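# Load a cartridge into a sealant gun and seat the plunger

## Task

Put the cartridge into the sealant gun so that its front end sits all the way forward in the cup of the gun's front ring, with the nozzle poking out through that ring. The plunger rod starts already pulled back; push it in until its disc rests against the back end of the cartridge. The trigger is functional. The loaded gun must end up resting on the table itself, not leaning on any other object. Then state that you are finished.

## Robot and tools

Robot: two arms, left_arm and right_arm, each ending in a two-finger parallel gripper. The left base sits near (-0.021, +0.255, 0) m and the right one near (-0.015, -0.283, 0) m. Both are rotated almost not at all about z. A gripper's fingers extend along its own +z axis and close along its own y axis. Its reported end_effector_position is the point midway between the pads, roughly 1 cm short of the fingertips.

Frame: all reported positions, velocities and targets use the scene frame. Its origin is at table-top height, halfway between the two arms. +x points out over the table, +y toward left_arm, and +z up. Camera left/right does not match arm names. Positions are in metres and orientations are quaternions (w, x, y, z). Printed poses can be a few centimetres off, more so when an arm reaches far.

Row layout, shared by execute_actions and move: a row is one flat list of 14 numbers for both arms together, each in [-1, 1]:
- Numbers 1-7 are for left_arm: dx, dy, dz, rx, ry, rz, opening.
- Numbers 8-14 are the same seven for right_arm.
The first six of each arm are an offset, not a pose. They are measured from that arm's Hand target as it stood when the call began, along the scene axes. A value of 1.0 equals 0.6 m of travel or 180 degrees of turn. rx, ry, rz form one rotation vector, applied about the hand's own position. Sending the same offset again moves the hand further. Six zeros asks nothing new of that arm. The opening is absolute: +1 is fully open (0.093 m) and -1 is shut. You must always write the opening you want, because a 0 is a real command for a half-open grip.

execute_actions(actions, cameras): actions is a list of actions. Each action is a table of up to 15 rows, one row per 1/30 s control step. A shorter table keeps repeating its last row until step 15. Every row in an action is measured from the start of that action, not from the row before it. cameras is a list of camera names, ["all"], or []. An empty actions list returns images and the full state.

move(target, speed, blend, opening_speed, grip_force, blocking, cameras): target is one 14-number row, or a list of up to 15 rows that serve as waypoints. Every waypoint is measured from the Hand targets at the start of the move, not from the previous waypoint. The gripper travels in a straight line, with no avoidance of obstacles or of the other arm. The whole move is capped at 10 s.
- speed: m/s, 0.002 to 2.9, default 0.25. Turning is capped at twice that figure in rad/s. Give one value, or one per waypoint.
- blend: a distance in metres for rounding off intermediate corners. The default, 0, stops at each waypoint.
- opening_speed: rate of change of the opening per second on the -1..1 scale, at least 0.2.
- grip_force: newtons per finger pad, 10 to 50. Give one value, or one per arm. It stays in force until changed. Lower forces close slowly.
- blocking=false: the call returns after 0.5 s while motion continues.
The result adds a move: line giving the outcome (done, off_target, moving, held, fault) and any limits (paced means the pose was clipped, held means steps were withheld). Keep paths away from an arm's own base, since the elbow may whip around.

Other tools:
- wait(seconds, 0-3600): lets time pass without sending new commands.
- stop(): brakes a move that is still running.
- zoom_image(camera, region): magnifies part of the newest image from one camera. region is [x0, y0, x1, y1] in pixels, at most 504 by 504.
- read_manual: shows only the licence text.
- finished_scene(scene): takes the scene number, 1 or 2. It ends the scene for good.

Cameras: cam_head_left, cam_head_right, cam_high, cam_low, cam_left_wrist and cam_right_wrist, each 672x504. The two head cameras form a stereo pair.

Reading results:
- Hand target: the pose last commanded after clipping.
- Joint positions: the last entry is the gripper gap in metres.
- Joint velocities: shown as within noise when the arm is still.
- Joint torques.
- Tool commands.
- grip_measured: +1 is open and -1 closed. The pads meet at about -0.94, and each millimetre of object width adds about 0.0208.
- Step readings of the end effector position.
- Motor temperatures, plus MOTOR HOT or FAULT lines when they apply.

Gripper and arm behaviour: each step, orientation is clipped to within 40 degrees of the current orientation. Hands often stop short or sag under friction and load. Check where the hand ended up and send the remaining gap as a new offset. To grip firmly, command about 0.41 below the width reading, and keep sending that value to hold. To release, send a value well above the width reading.

Avoid:
- Fast impacts, and targets set far beyond a contact point. These raise the force.
- Dropping or releasing moving parts.
- Anything leaving the table.
- The two arms or grippers touching, and either gripper closing on the other.
- Strain on the camera cables.
- Long stretched or stalled pushes. Heat at 90 °C folds that arm away for the rest of the scene.

Each tool is called after "Request:" as name(argument=value, ...) on one line, values as JSON.

## Session

Request:
execute_actions(actions=[])

Scene clock: 0.00 s.
left_arm: end_effector_position=(+0.3572, +0.2513, +0.0803) grip_measured=+1.000 end_effector_quat_wxyz=(+0.574, -0.032, +0.817, +0.041) | right_arm: end_effector_position=(+0.3628, -0.2663, +0.0701) grip_measured=+1.000 end_effector_quat_wxyz=(+0.535, -0.066, +0.842, +0.004)
Joint positions: left_arm=[-0.046 1.573 0.311 0.912 -0.19 -0.037 0.093] | right_arm=[0.016 1.532 0.353 0.737 -0.063 -0.101 0.093]
Joint velocities: within noise
Joint torques (N m): no reading
Motor temperatures (°C): left_arm=[26 32 28 34 26 28 25] | right_arm=[30 31 35 32 25 24 26]
Heat: left arm: 34 °C; right arm: 35 °C.
Hand target: left_arm +0.3587, +0.2511, +0.0827; +0.577, -0.032, +0.815, +0.040 | right_arm +0.3656, -0.2662, +0.0750; +0.542, -0.066, +0.838, +0.003
Tool commands: left_gripper/opening=+1.0 right_gripper/opening=+1.0

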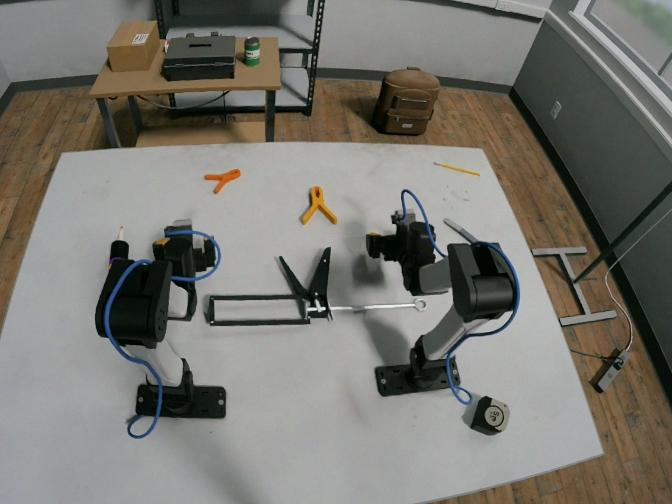

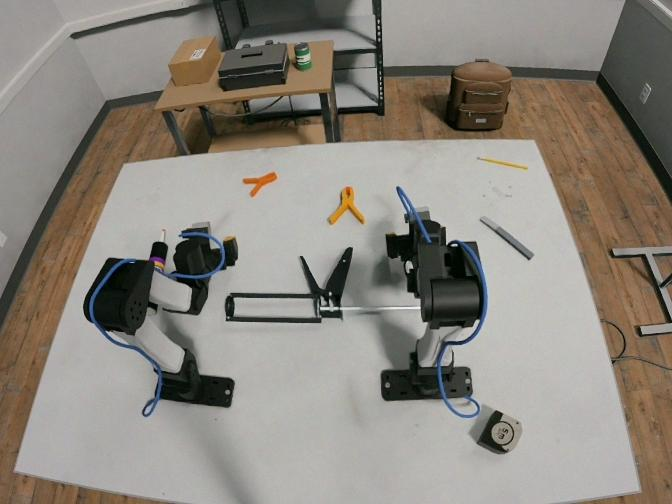

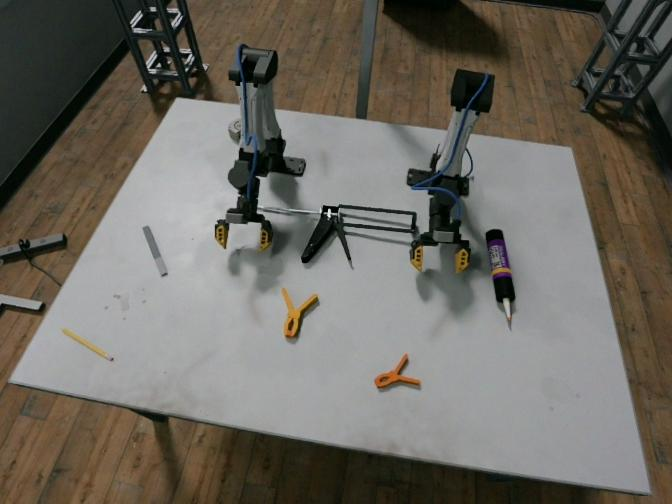

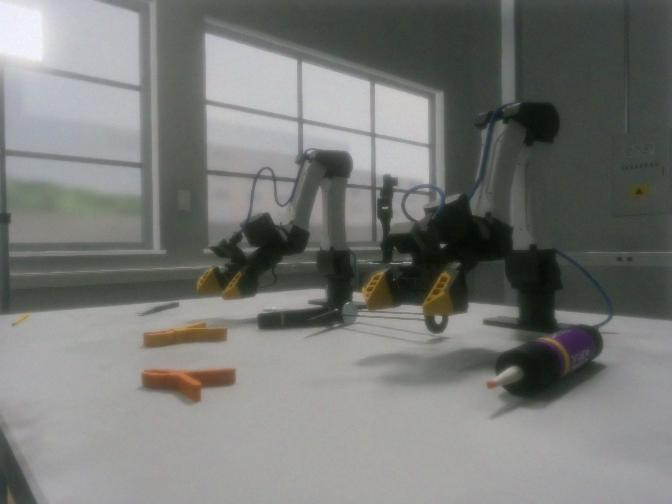

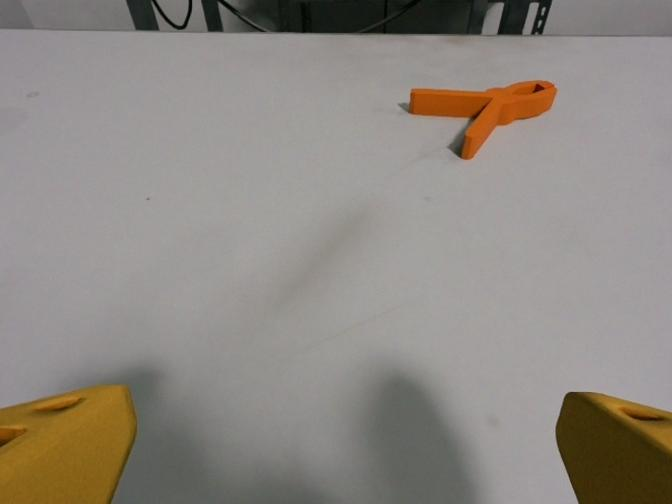

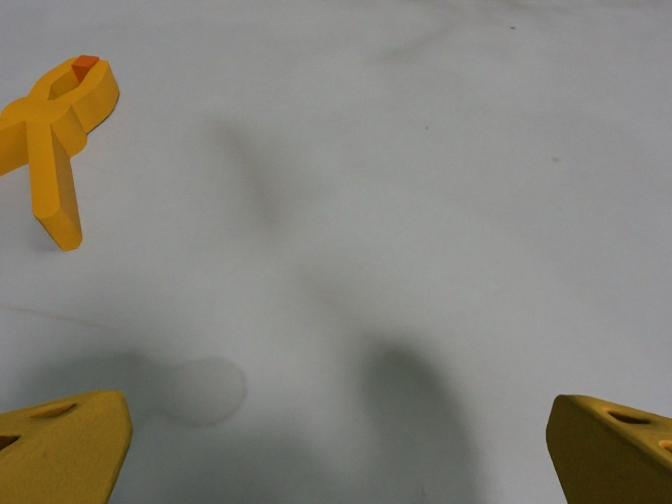

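Request:
zoom_image(camera="cam_head_left", region=[180, 220, 460, 350])

Request:
zoom_image(camera="cam_head_right", region=[210, 220, 490, 350])

Request:
zoom_image(camera="cam_high", region=[220, 160, 540, 340])

Request:
zoom_image(camera="cam_low", region=[240, 270, 620, 430])

Request:
zoom_image(camera="cam_head_left", region=[80, 210, 240, 330])

Scaled by 1.800 from the camera's image (finer frame: 960x720).

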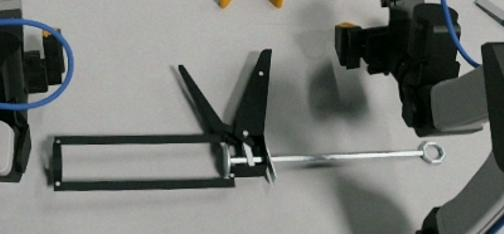

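Scaled by 1.800 from the camera's image (finer frame: 960x720).

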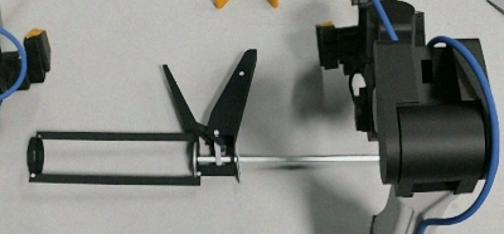

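Scaled by 1.575 from the camera's image (finer frame: 960x720).

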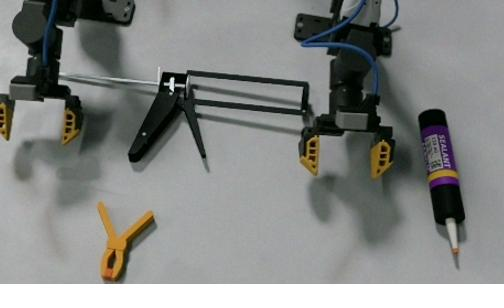

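Scaled by 1.326 from the camera's image (finer frame: 960x720).

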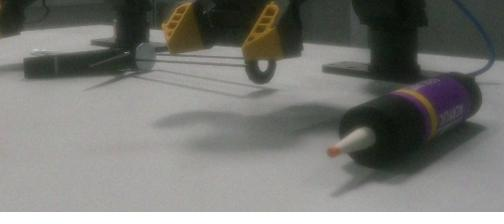

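Scaled by 3.150 from the camera's image (finer frame: 960x720).

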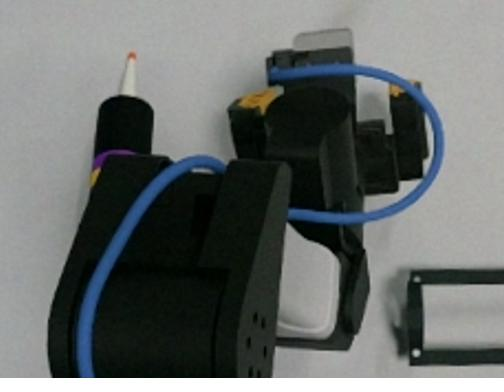

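Request:
move(target=[[-0.15,-0.1,0.45,0,0,0,1, 0,-0.05,0.3,0,0,0,1],[-0.28,-0.24,0.42,0,0.22,0,1, 0,-0.05,0.3,0,0,0,1]], blend=0.03, cameras=["all"])

Scene clock: 4.83 s.
left_arm: end_effector_position=(+0.1941, +0.1085, +0.3293) grip_measured=+1.000 end_effector_quat_wxyz=(+0.325, +0.010, +0.946, +0.000) | right_arm: end_effector_position=(+0.3626, -0.2966, +0.2377) grip_measured=+1.000 end_effector_quat_wxyz=(+0.527, -0.059, +0.848, +0.002)
Joint positions: left_arm=[-0.867 1.324 1.767 -1.565 -0.504 -0.774 0.093] | right_arm=[-0.109 1.141 0.871 -0.198 -0.162 -0.148 0.093]
Joint torques (N m): left_arm=[-0.29 -3.95 7.2 1.21 -0.17 -0.23] | right_arm=[-0.69 -3.92 12.03 2.24 -0.26 -0.04]
Heat: left arm: 35 °C; right arm: 37 °C.
Hand target: left_arm +0.1906, +0.1071, +0.3346; +0.267, -0.016, +0.962, +0.049 | right_arm +0.3657, -0.2963, +0.2550; +0.542, -0.066, +0.838, +0.003
Off the commanded pose: left_arm 0.007 m, 9 deg | right_arm 0.018 m, 2 deg.
joint sent to its limit (left arm) — joint 4 (wrist pitch), lower limit. The joint targets are off in orientation, not in position.
move: off_target (left_arm, right_arm)
cam_left_wrist: T_world_to_cam=[[-0.00248, -0.99993, -0.01155, 0.11281], [-0.97645, 0.00492, -0.2157, 0.29647], [0.21574, 0.01074, -0.97639, 0.36449]] pos_world=[0.21114, 0.10743, 0.42113]
cam_right_wrist: T_world_to_cam=[[0.11521, -0.99186, 0.05432, -0.34812], [-0.77897, -0.12414, -0.61464, 0.42877], [0.61638, 0.0285, -0.78693, 0.05748]] pos_world=[0.33868, -0.2937, 0.32768]

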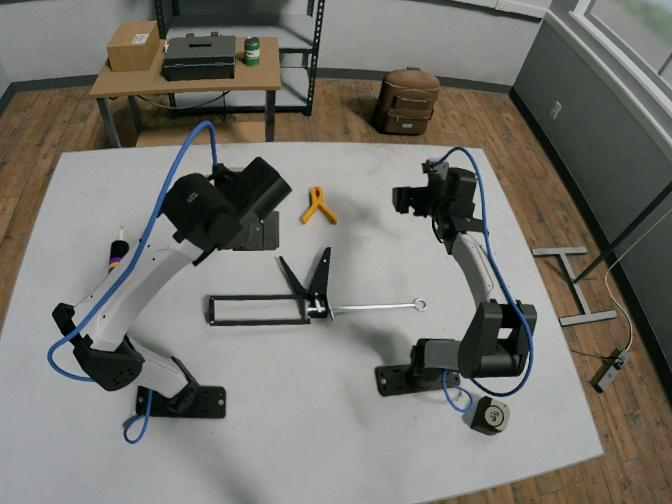

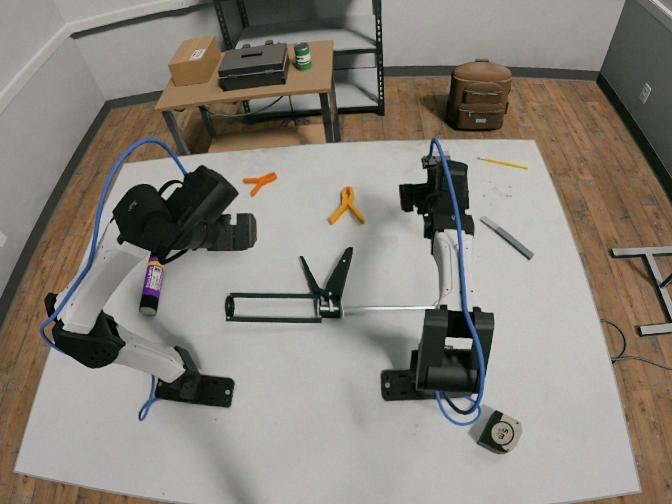

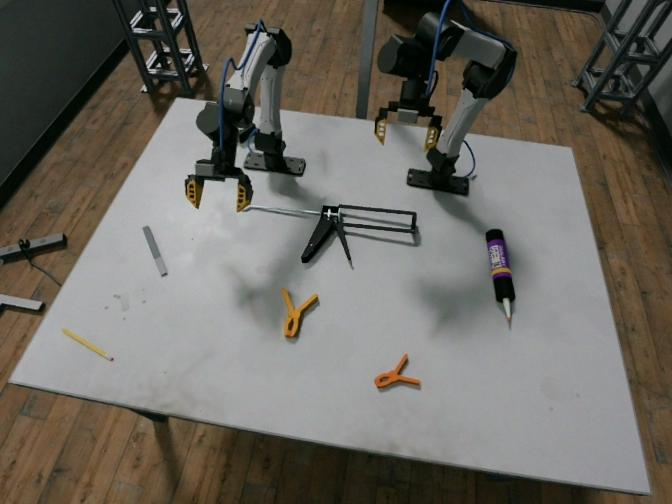

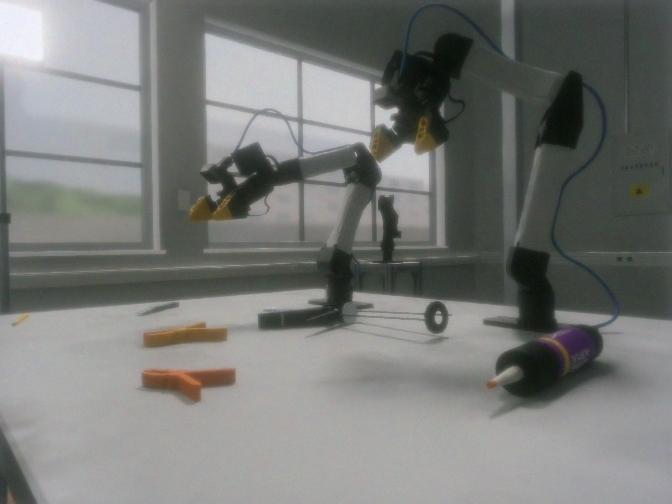

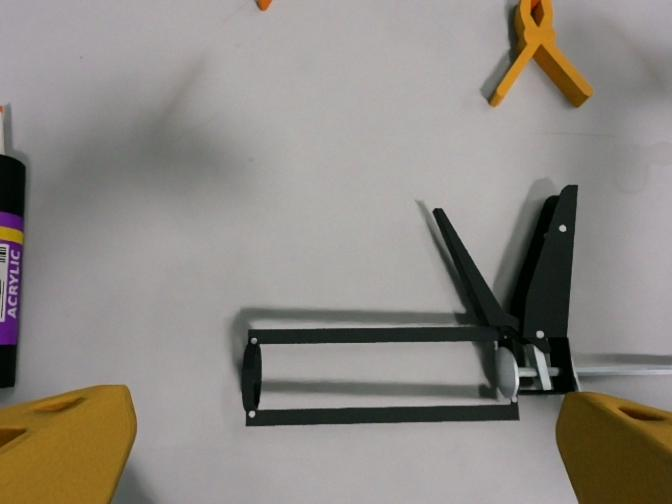

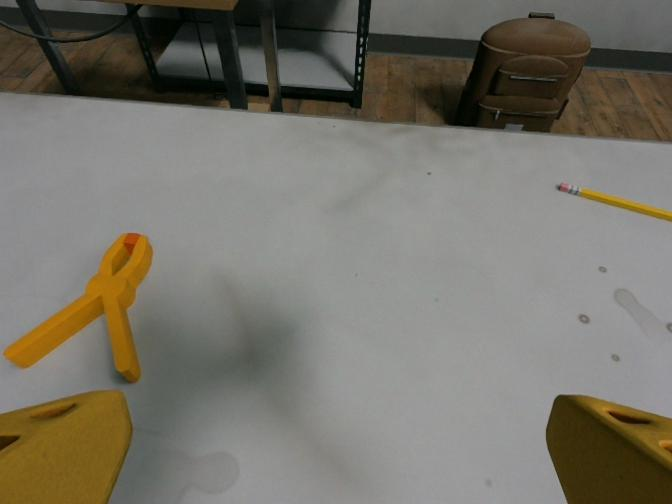

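Request:
zoom_image(camera="cam_left_wrist", region=[220, 170, 620, 450])

Request:
zoom_image(camera="cam_low", region=[240, 270, 620, 430])

Request:
zoom_image(camera="cam_high", region=[230, 170, 530, 330])

Scaled by 1.260 from the camera's image (finer frame: 960x720).

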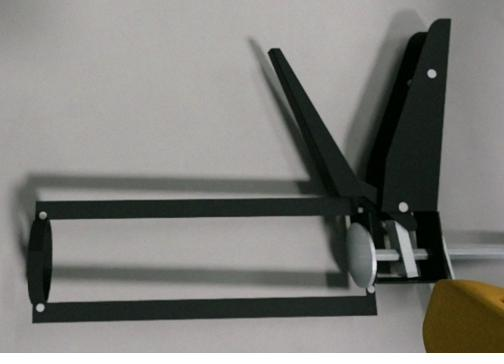

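Scaled by 1.326 from the camera's image (finer frame: 960x720).

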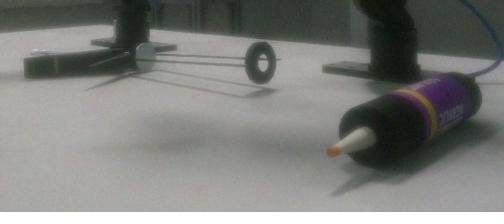

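Scaled by 1.680 from the camera's image (finer frame: 960x720).

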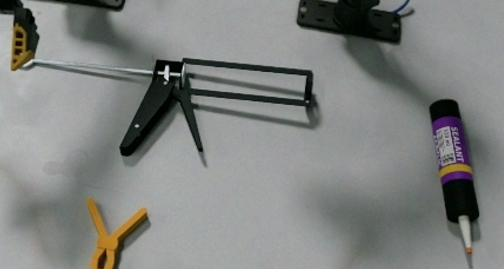

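Request:
move(target=[0,0.05,-0.2,0,0,0,1, 0,0,0,0,0,0,1], cameras=["cam_left_wrist"])

Request:
zoom_image(camera="cam_left_wrist", region=[0, 100, 504, 504])

Request:
zoom_image(camera="cam_left_wrist", region=[400, 100, 672, 504])

Scene clock: 7.07 s.
left_arm: end_effector_position=(+0.1914, +0.1368, +0.2177) grip_measured=+1.000 end_effector_quat_wxyz=(+0.269, -0.013, +0.961, +0.055) | right_arm: end_effector_position=(+0.3626, -0.2966, +0.2377) grip_measured=+1.000 end_effector_quat_wxyz=(+0.527, -0.059, +0.848, +0.002)
Joint positions: left_arm=[-0.781 1.191 1.243 -1.319 -0.475 -0.782 0.093] | right_arm=[-0.109 1.141 0.871 -0.198 -0.162 -0.148 0.093]
Joint torques (N m): left_arm=[0.64 -4.42 4.67 1.21 -0.19 -0.1] | right_arm=[-0.69 -3.88 12.03 2.21 -0.22 -0.04]
Heat: left arm: 35 °C; right arm: 38 °C.
Hand target: left_arm +0.1907, +0.1370, +0.2147; +0.267, -0.016, +0.962, +0.049 | right_arm +0.3657, -0.2963, +0.2550; +0.542, -0.066, +0.838, +0.003
Off the commanded pose: left_arm 0.003 m, 1 deg | right_arm 0.018 m, 2 deg.
move: done
cam_left_wrist: T_world_to_cam=[[0.07166, -0.99188, -0.10502, 0.14486], [-0.99257, -0.06054, -0.10557, 0.25765], [0.09836, 0.11181, -0.98885, 0.26715]] pos_world=[0.21907, 0.12941, 0.30658]

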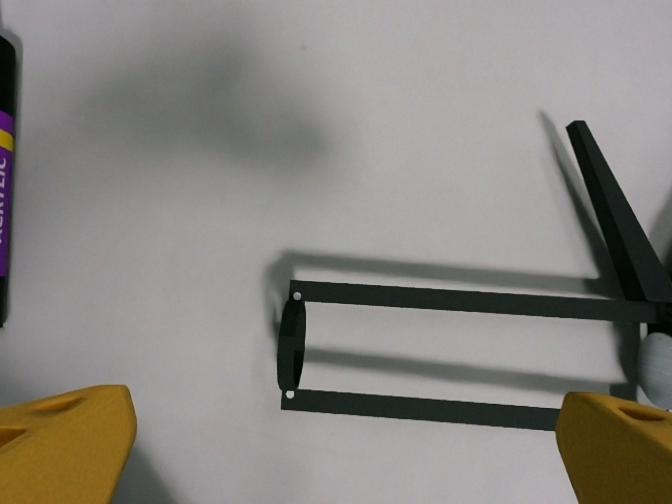

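Scaled by 1.000.

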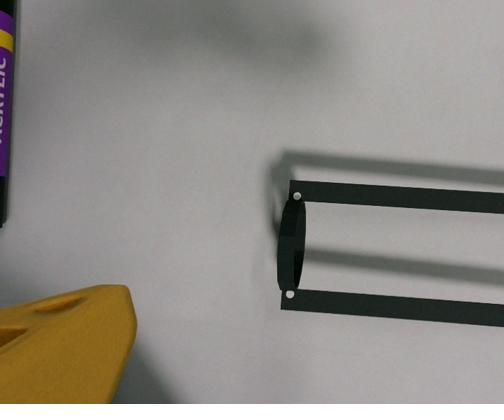

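Scaled by 1.248 from the camera's image (finer frame: 960x720).

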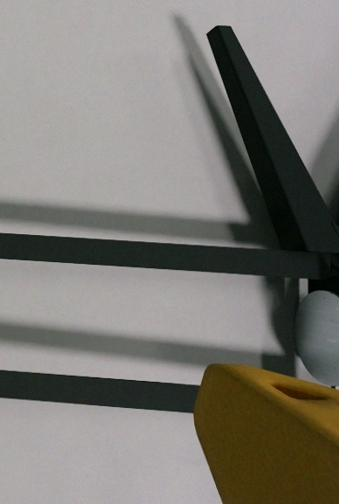

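Request:
move(target=[[0.049,0.463,-0.0245,-0.0375,0.1718,0.0103,1, 0,0,0,0.0235,0.365,-0.0839,1],[0.049,0.463,-0.0245,-0.0375,0.1718,0.0103,1, -0.1095,0.347,-0.158,0.0235,0.365,-0.0839,1]], blend=0.03, speed=0.3, cameras=["all"])

Scene clock: 12.13 s.
left_arm: end_effector_position=(+0.2185, +0.4122, +0.1965) grip_measured=+1.000 end_effector_quat_wxyz=(+0.005, -0.038, +0.999, +0.005) | right_arm: end_effector_position=(+0.2983, -0.0890, +0.1665) grip_measured=+1.000 end_effector_quat_wxyz=(+0.004, +0.064, +0.998, +0.002)
Joint positions: left_arm=[0.627 1.644 1.652 -1.566 -0.003 0.505 0.093] | right_arm=[0.556 1.954 1.915 -1.523 0.001 0.683 0.093]
Joint torques (N m): left_arm=[0.57 -6.67 7.82 0.38 0.1 0.04] | right_arm=[-0.14 -8.01 6.16 0.61 0.05 0.1]
Heat: left arm: 35 °C; right arm: 38 °C.
Hand target: left_arm +0.2200, +0.4149, +0.2000; -0.002, -0.034, +0.999, +0.000 | right_arm +0.3000, -0.0881, +0.1602; +0.000, +0.070, +0.998, +0.000
Off the commanded pose: left_arm 0.005 m, 1 deg | right_arm 0.007 m, 1 deg.
joint sent to its limit (left arm) — joint 4 (wrist pitch), lower limit. The joint targets still meet the commanded pose.
move: done
cam_left_wrist: T_world_to_cam=[[0.08597, -0.99603, -0.02291, 0.39632], [-0.90296, -0.08762, 0.42069, 0.18714], [-0.42103, -0.01548, -0.90691, 0.36262]] pos_world=[0.28758, 0.41675, 0.25922]
cam_right_wrist: T_world_to_cam=[[-0.1257, -0.99189, -0.01875, -0.04697], [-0.8998, 0.10603, 0.42322, 0.24443], [-0.4178, 0.07007, -0.90583, 0.36714]] pos_world=[0.36743, -0.09823, 0.22824]

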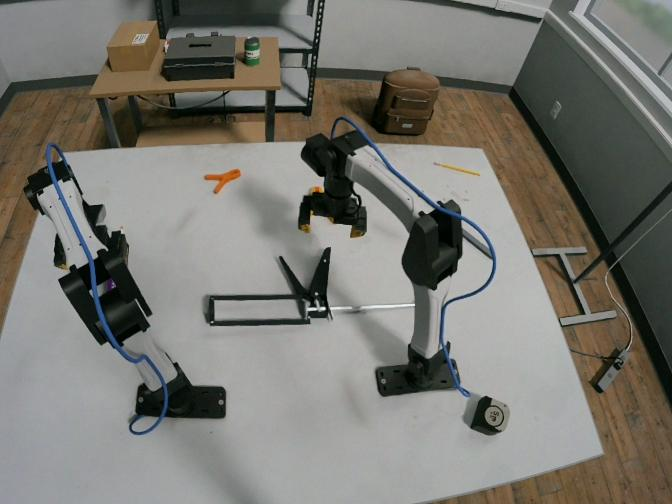

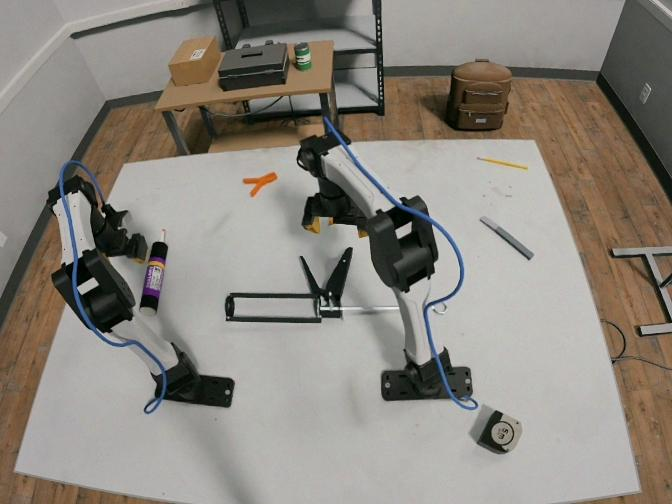

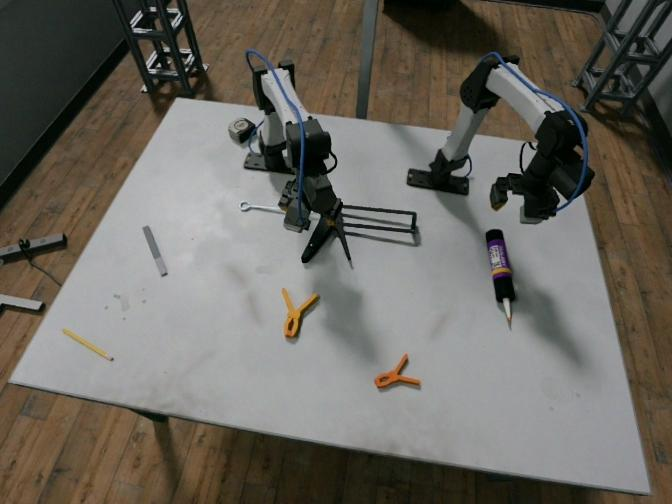

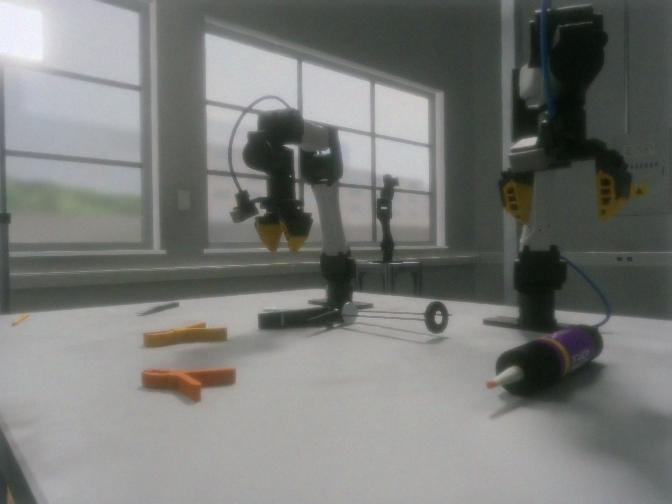

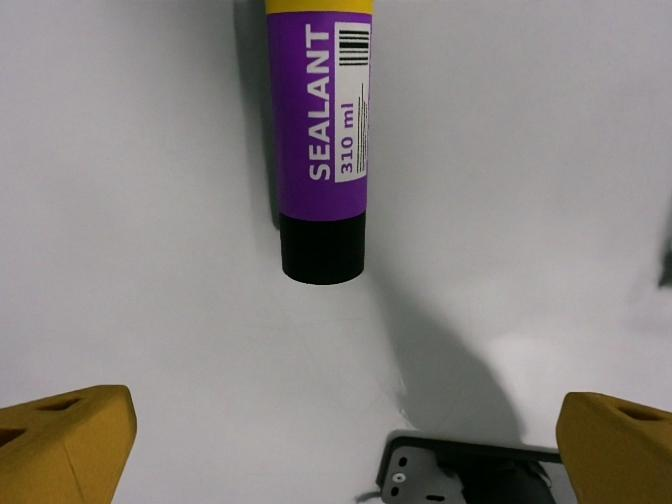

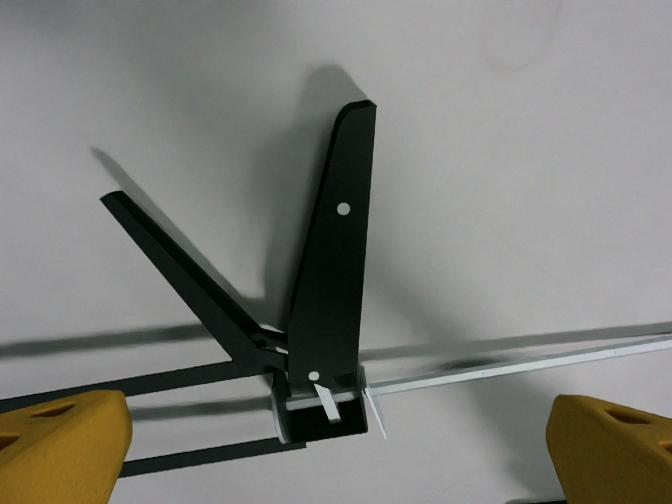

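Request:
move(target=[0.045,0.0218,-0.20,0,0,0,1, 0,-0.0057,-0.12,0,0,-0.028,1], cameras=["cam_left_wrist","cam_right_wrist","cam_low"])

Scene clock: 14.30 s.
left_arm: end_effector_position=(+0.2454, +0.4299, +0.0862) grip_measured=+1.000 end_effector_quat_wxyz=(+0.001, -0.038, +0.999, +0.003) | right_arm: end_effector_position=(+0.2995, -0.0893, +0.0901) grip_measured=+1.000 end_effector_quat_wxyz=(-0.001, +0.105, +0.994, -0.001)
Joint positions: left_arm=[0.627 1.76 1.343 -1.15 -0.003 0.505 0.093] | right_arm=[0.553 1.954 1.611 -1.231 0.001 0.763 0.093]
Joint torques (N m): left_arm=[-0.43 -7.92 5.03 0.59 0.1 -0.08] | right_arm=[-0.65 -9.66 5.48 0.6 0.05 0.14]
Heat: left arm: 34 °C; right arm: 38 °C.
Hand target: left_arm +0.2470, +0.4280, +0.0800; -0.001, -0.034, +0.999, +0.000 | right_arm +0.2999, -0.0914, +0.0882; +0.000, +0.114, +0.994, +0.000
Off the commanded pose: left_arm 0.007 m, 1 deg | right_arm 0.003 m, 1 deg.
move: done
cam_left_wrist: T_world_to_cam=[[0.08586, -0.99613, -0.01892, 0.40874], [-0.89997, -0.08569, 0.42745, 0.25722], [-0.42741, -0.01967, -0.90384, 0.2772]] pos_world=[0.31487, 0.43465, 0.14833]
cam_right_wrist: T_world_to_cam=[[-0.20744, -0.97818, -0.01121, -0.0235], [-0.88354, 0.18243, 0.43137, 0.27918], [-0.41991, 0.09939, -0.90211, 0.30144]] pos_world=[0.36837, -0.10388, 0.15124]
Images, in order (width x height): cam_low 672x504, cam_left_wrist 672x504, cam_right_wrist 672x504.

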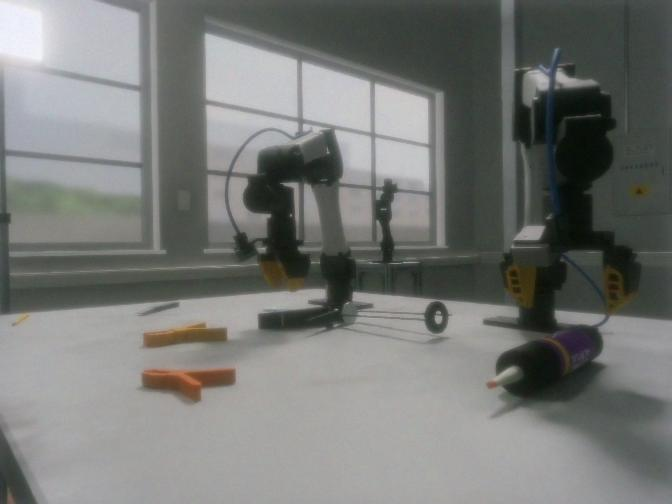

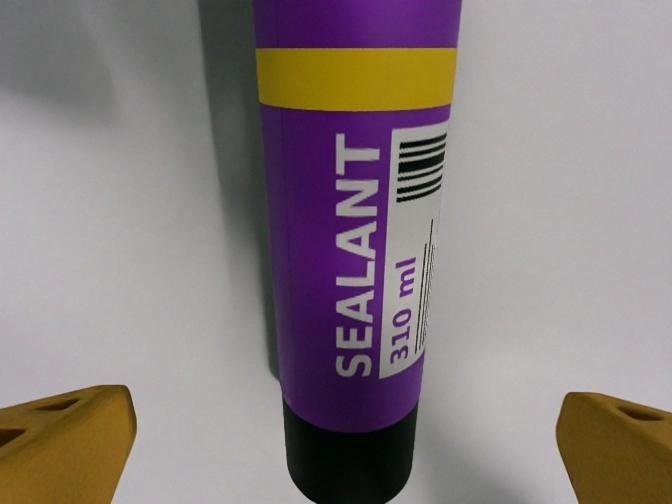

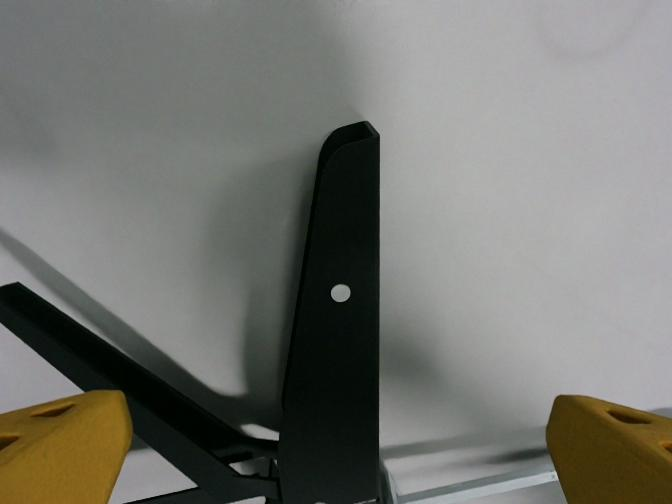

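Request:
move(target=[0,0,-0.0917,0,0,0,1, 0,0,-0.108,0,0,0,1], speed=0.12, cameras=["cam_left_wrist","cam_right_wrist","cam_low"])

Scene clock: 15.93 s.
left_arm: end_effector_position=(+0.2465, +0.4306, +0.0315) grip_measured=+1.000 end_effector_quat_wxyz=(+0.002, -0.038, +0.999, +0.003) | right_arm: end_effector_position=(+0.3000, -0.0890, +0.0308) grip_measured=+1.000 end_effector_quat_wxyz=(+0.005, +0.105, +0.994, +0.003)
Joint positions: left_arm=[0.627 1.821 1.194 -0.937 -0.003 0.505 0.093] | right_arm=[0.553 1.992 1.424 -0.992 0.001 0.763 0.093]
Joint torques (N m): left_arm=[-0.44 -8.01 4.57 0.61 0.1 -0.09] | right_arm=[-0.59 -8.12 5.48 0.64 0.05 0.15]
Heat: left arm: 34 °C; right arm: 38 °C.
Hand target: left_arm +0.2470, +0.4280, +0.0250; -0.001, -0.034, +0.999, +0.000 | right_arm +0.3000, -0.0914, +0.0234; +0.000, +0.114, +0.994, +0.000
Off the commanded pose: left_arm 0.007 m, 1 deg | right_arm 0.008 m, 1 deg.
move: done
cam_left_wrist: T_world_to_cam=[[0.08585, -0.99612, -0.01937, 0.40836], [-0.90039, -0.08589, 0.42652, 0.28179], [-0.42652, -0.01917, -0.90427, 0.22792]] pos_world=[0.31587, 0.43535, 0.09383]
cam_right_wrist: T_world_to_cam=[[-0.20724, -0.97807, -0.02094, -0.02356], [-0.8887, 0.17927, 0.422, 0.30672], [-0.40899, 0.10606, -0.90636, 0.24567]] pos_world=[0.36817, -0.10408, 0.09274]
Images, in order (width x height): cam_low 672x504, cam_left_wrist 672x504, cam_right_wrist 672x504.

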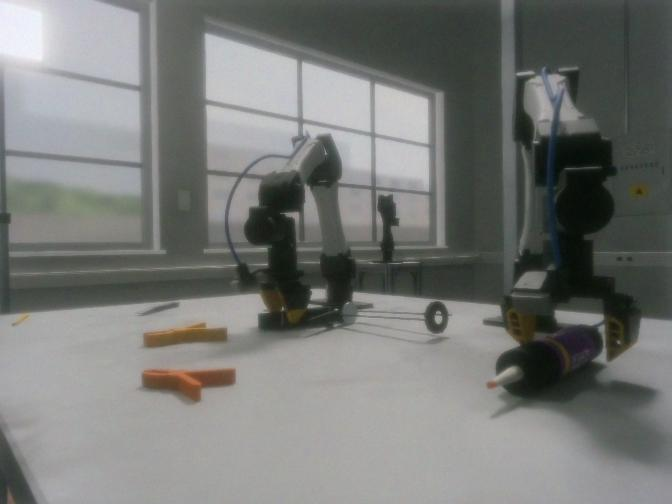

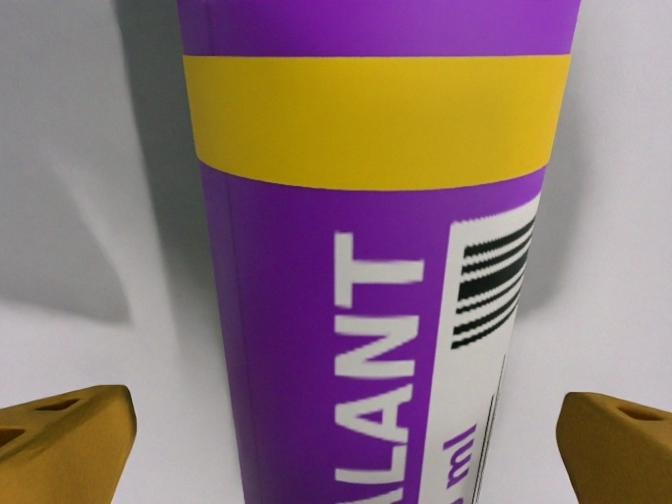

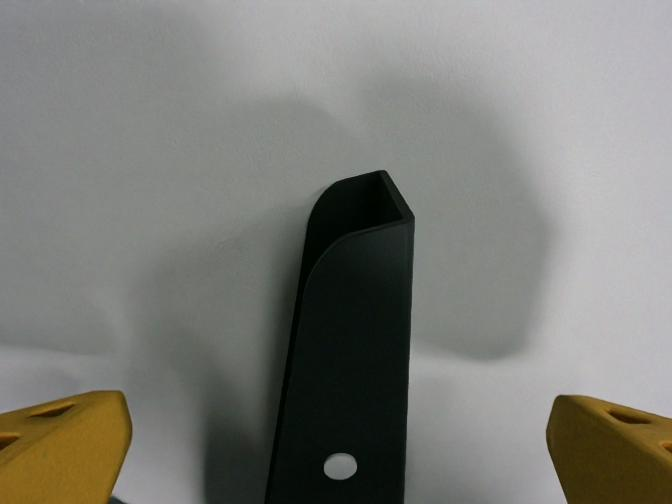

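Request:
move(target=[0,0,0,0,0,0,-0.4, 0,0,0,0,0,0,-0.95], opening_speed=0.8, cameras=["cam_left_wrist","cam_right_wrist"])

Scene clock: 19.23 s.
left_arm: end_effector_position=(+0.2467, +0.4306, +0.0315) grip_measured=-0.259 end_effector_quat_wxyz=(+0.002, -0.037, +0.999, +0.003) | right_arm: end_effector_position=(+0.3002, -0.0890, +0.0308) grip_measured=-0.534 end_effector_quat_wxyz=(+0.005, +0.106, +0.994, +0.003)
Joint positions: left_arm=[0.627 1.821 1.194 -0.937 -0.003 0.505 0.033] | right_arm=[0.553 1.992 1.424 -0.991 0.002 0.765 0.02]
Joint torques (N m): left_arm=[-0.42 -8.03 4.57 0.6 0.1 -0.09] | right_arm=[-0.68 -8.1 5.65 0.61 0.04 0.15]
Heat: left arm: 34 °C; right arm: 38 °C.
Hand target: left_arm +0.2469, +0.4280, +0.0250; -0.002, -0.034, +0.999, +0.000 | right_arm +0.3000, -0.0914, +0.0234; +0.000, +0.114, +0.994, +0.000
Off the commanded pose: left_arm 0.007 m, 1 deg | right_arm 0.008 m, 1 deg.
move: done
cam_left_wrist: T_world_to_cam=[[0.08552, -0.99614, -0.01982, 0.4085], [-0.90071, -0.08579, 0.42587, 0.28208], [-0.42592, -0.01857, -0.90457, 0.22758]] pos_world=[0.31607, 0.43535, 0.09383]
cam_right_wrist: T_world_to_cam=[[-0.20946, -0.97759, -0.0212, -0.02274], [-0.88863, 0.18126, 0.42128, 0.30708], [-0.40799, 0.10708, -0.90668, 0.24549]] pos_world=[0.36828, -0.10418, 0.09274]

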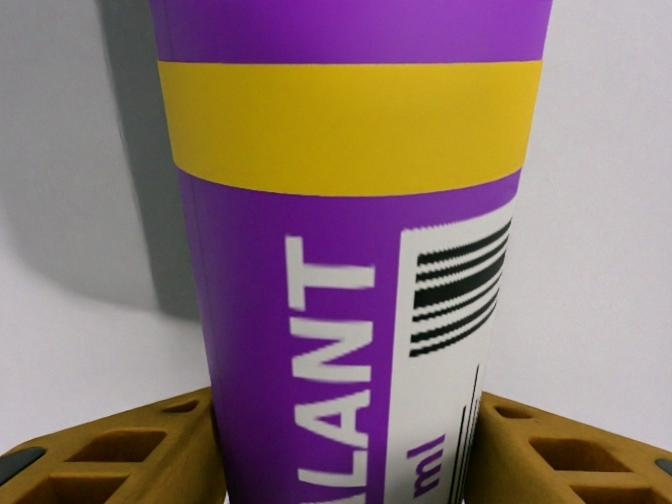

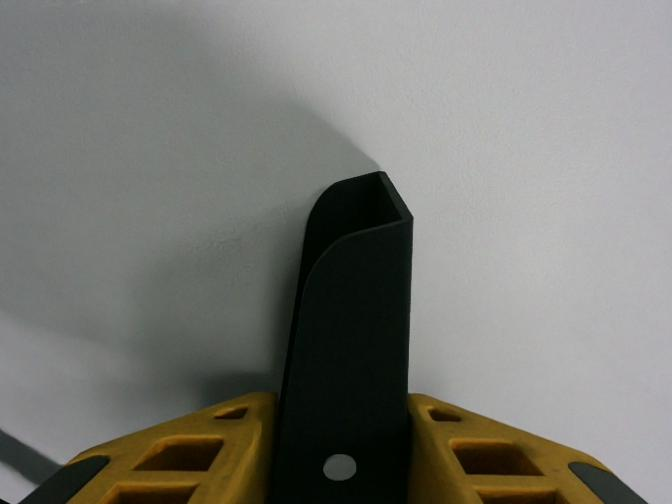

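Request:
move(target=[[0,0,0.1,0,0,0,-0.4, 0.01,-0.006,0.008,0,0,-0.03,-0.95],[0,0,0.25,0,0,0,-0.4, 0.0783,-0.06,0.008,0,0,-0.167,-0.95]], speed=0.12, blend=0.02, cameras=["all"])

Scene clock: 22.37 s.
left_arm: end_effector_position=(+0.2396, +0.4259, +0.1552) grip_measured=-0.253 end_effector_quat_wxyz=(-0.031, -0.037, +0.999, -0.017) | right_arm: end_effector_position=(+0.3367, -0.1250, +0.0308) grip_measured=-0.524 end_effector_quat_wxyz=(-0.006, +0.346, +0.938, +0.000)
Joint positions: left_arm=[0.627 1.794 1.657 -1.505 -0.003 0.505 0.033] | right_arm=[0.419 2.066 1.533 -1.047 -0.008 1.124 0.02]
Joint torques (N m): left_arm=[-0.39 -11.77 9.77 0.23 0.1 -0.08] | right_arm=[-1.21 -7.76 9.25 0.49 0.15 0.36]
Heat: left arm: 34 °C; right arm: 39 °C.
Hand target: left_arm +0.2470, +0.4280, +0.1750; -0.001, -0.034, +0.999, +0.000 | right_arm +0.3470, -0.1275, +0.0283; +0.000, +0.368, +0.930, +0.001
Off the commanded pose: left_arm 0.021 m, 4 deg | right_arm 0.011 m, 3 deg.
move: off_target (left_arm, right_arm)
cam_left_wrist: T_world_to_cam=[[0.08535, -0.99621, 0.01691, 0.40127], [-0.87113, -0.06637, 0.48654, 0.1979], [-0.48357, -0.05626, -0.87349, 0.36143]] pos_world=[0.31293, 0.43322, 0.21263]
cam_right_wrist: T_world_to_cam=[[-0.6474, -0.76207, -0.01065, 0.12374], [-0.68741, 0.57783, 0.43998, 0.32714], [-0.32915, 0.29216, -0.89794, 0.26055]] pos_world=[0.39074, -0.17086, 0.09135]

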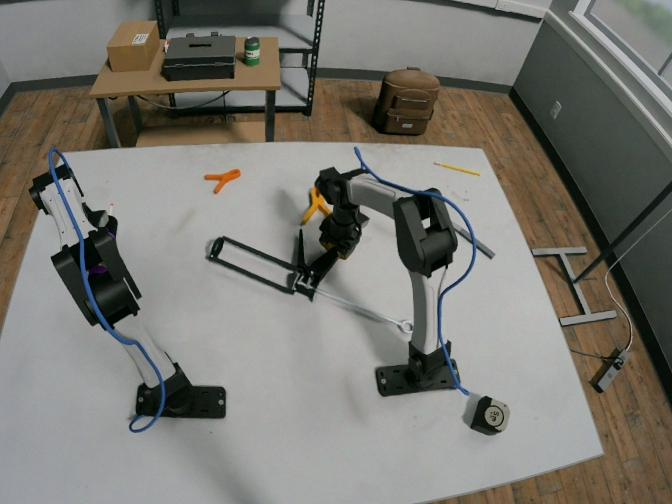

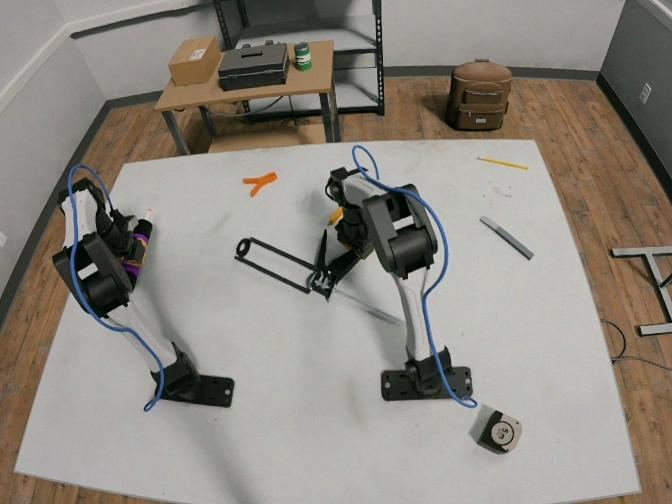

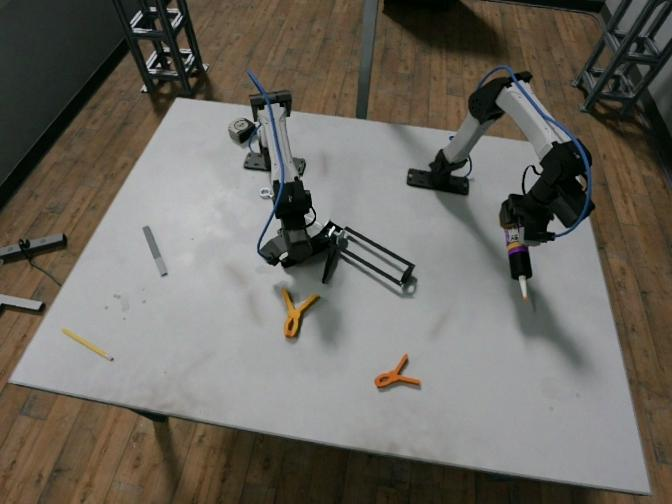

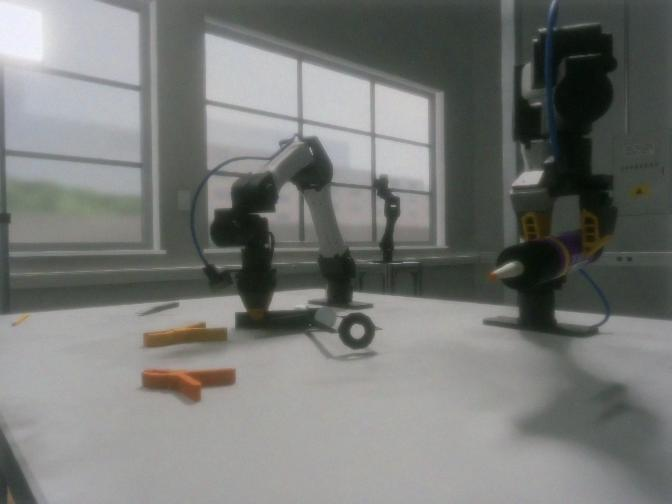

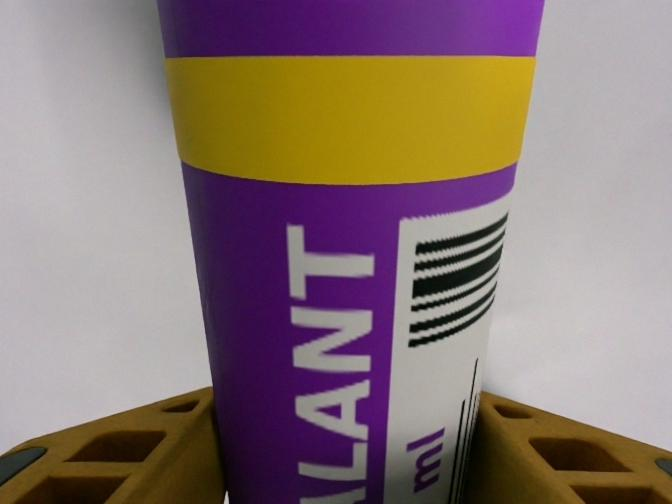

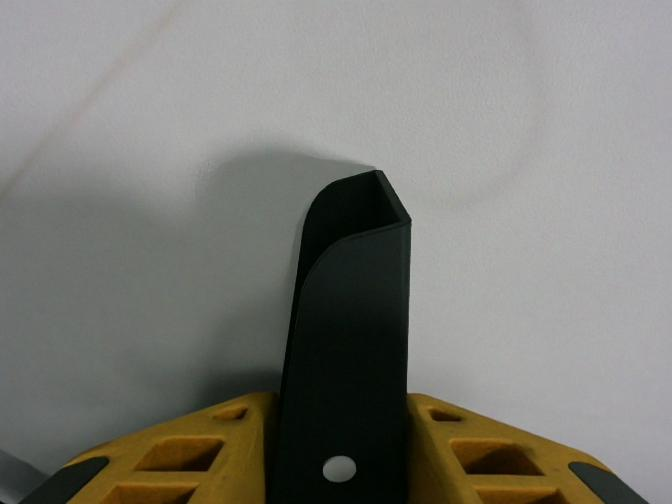

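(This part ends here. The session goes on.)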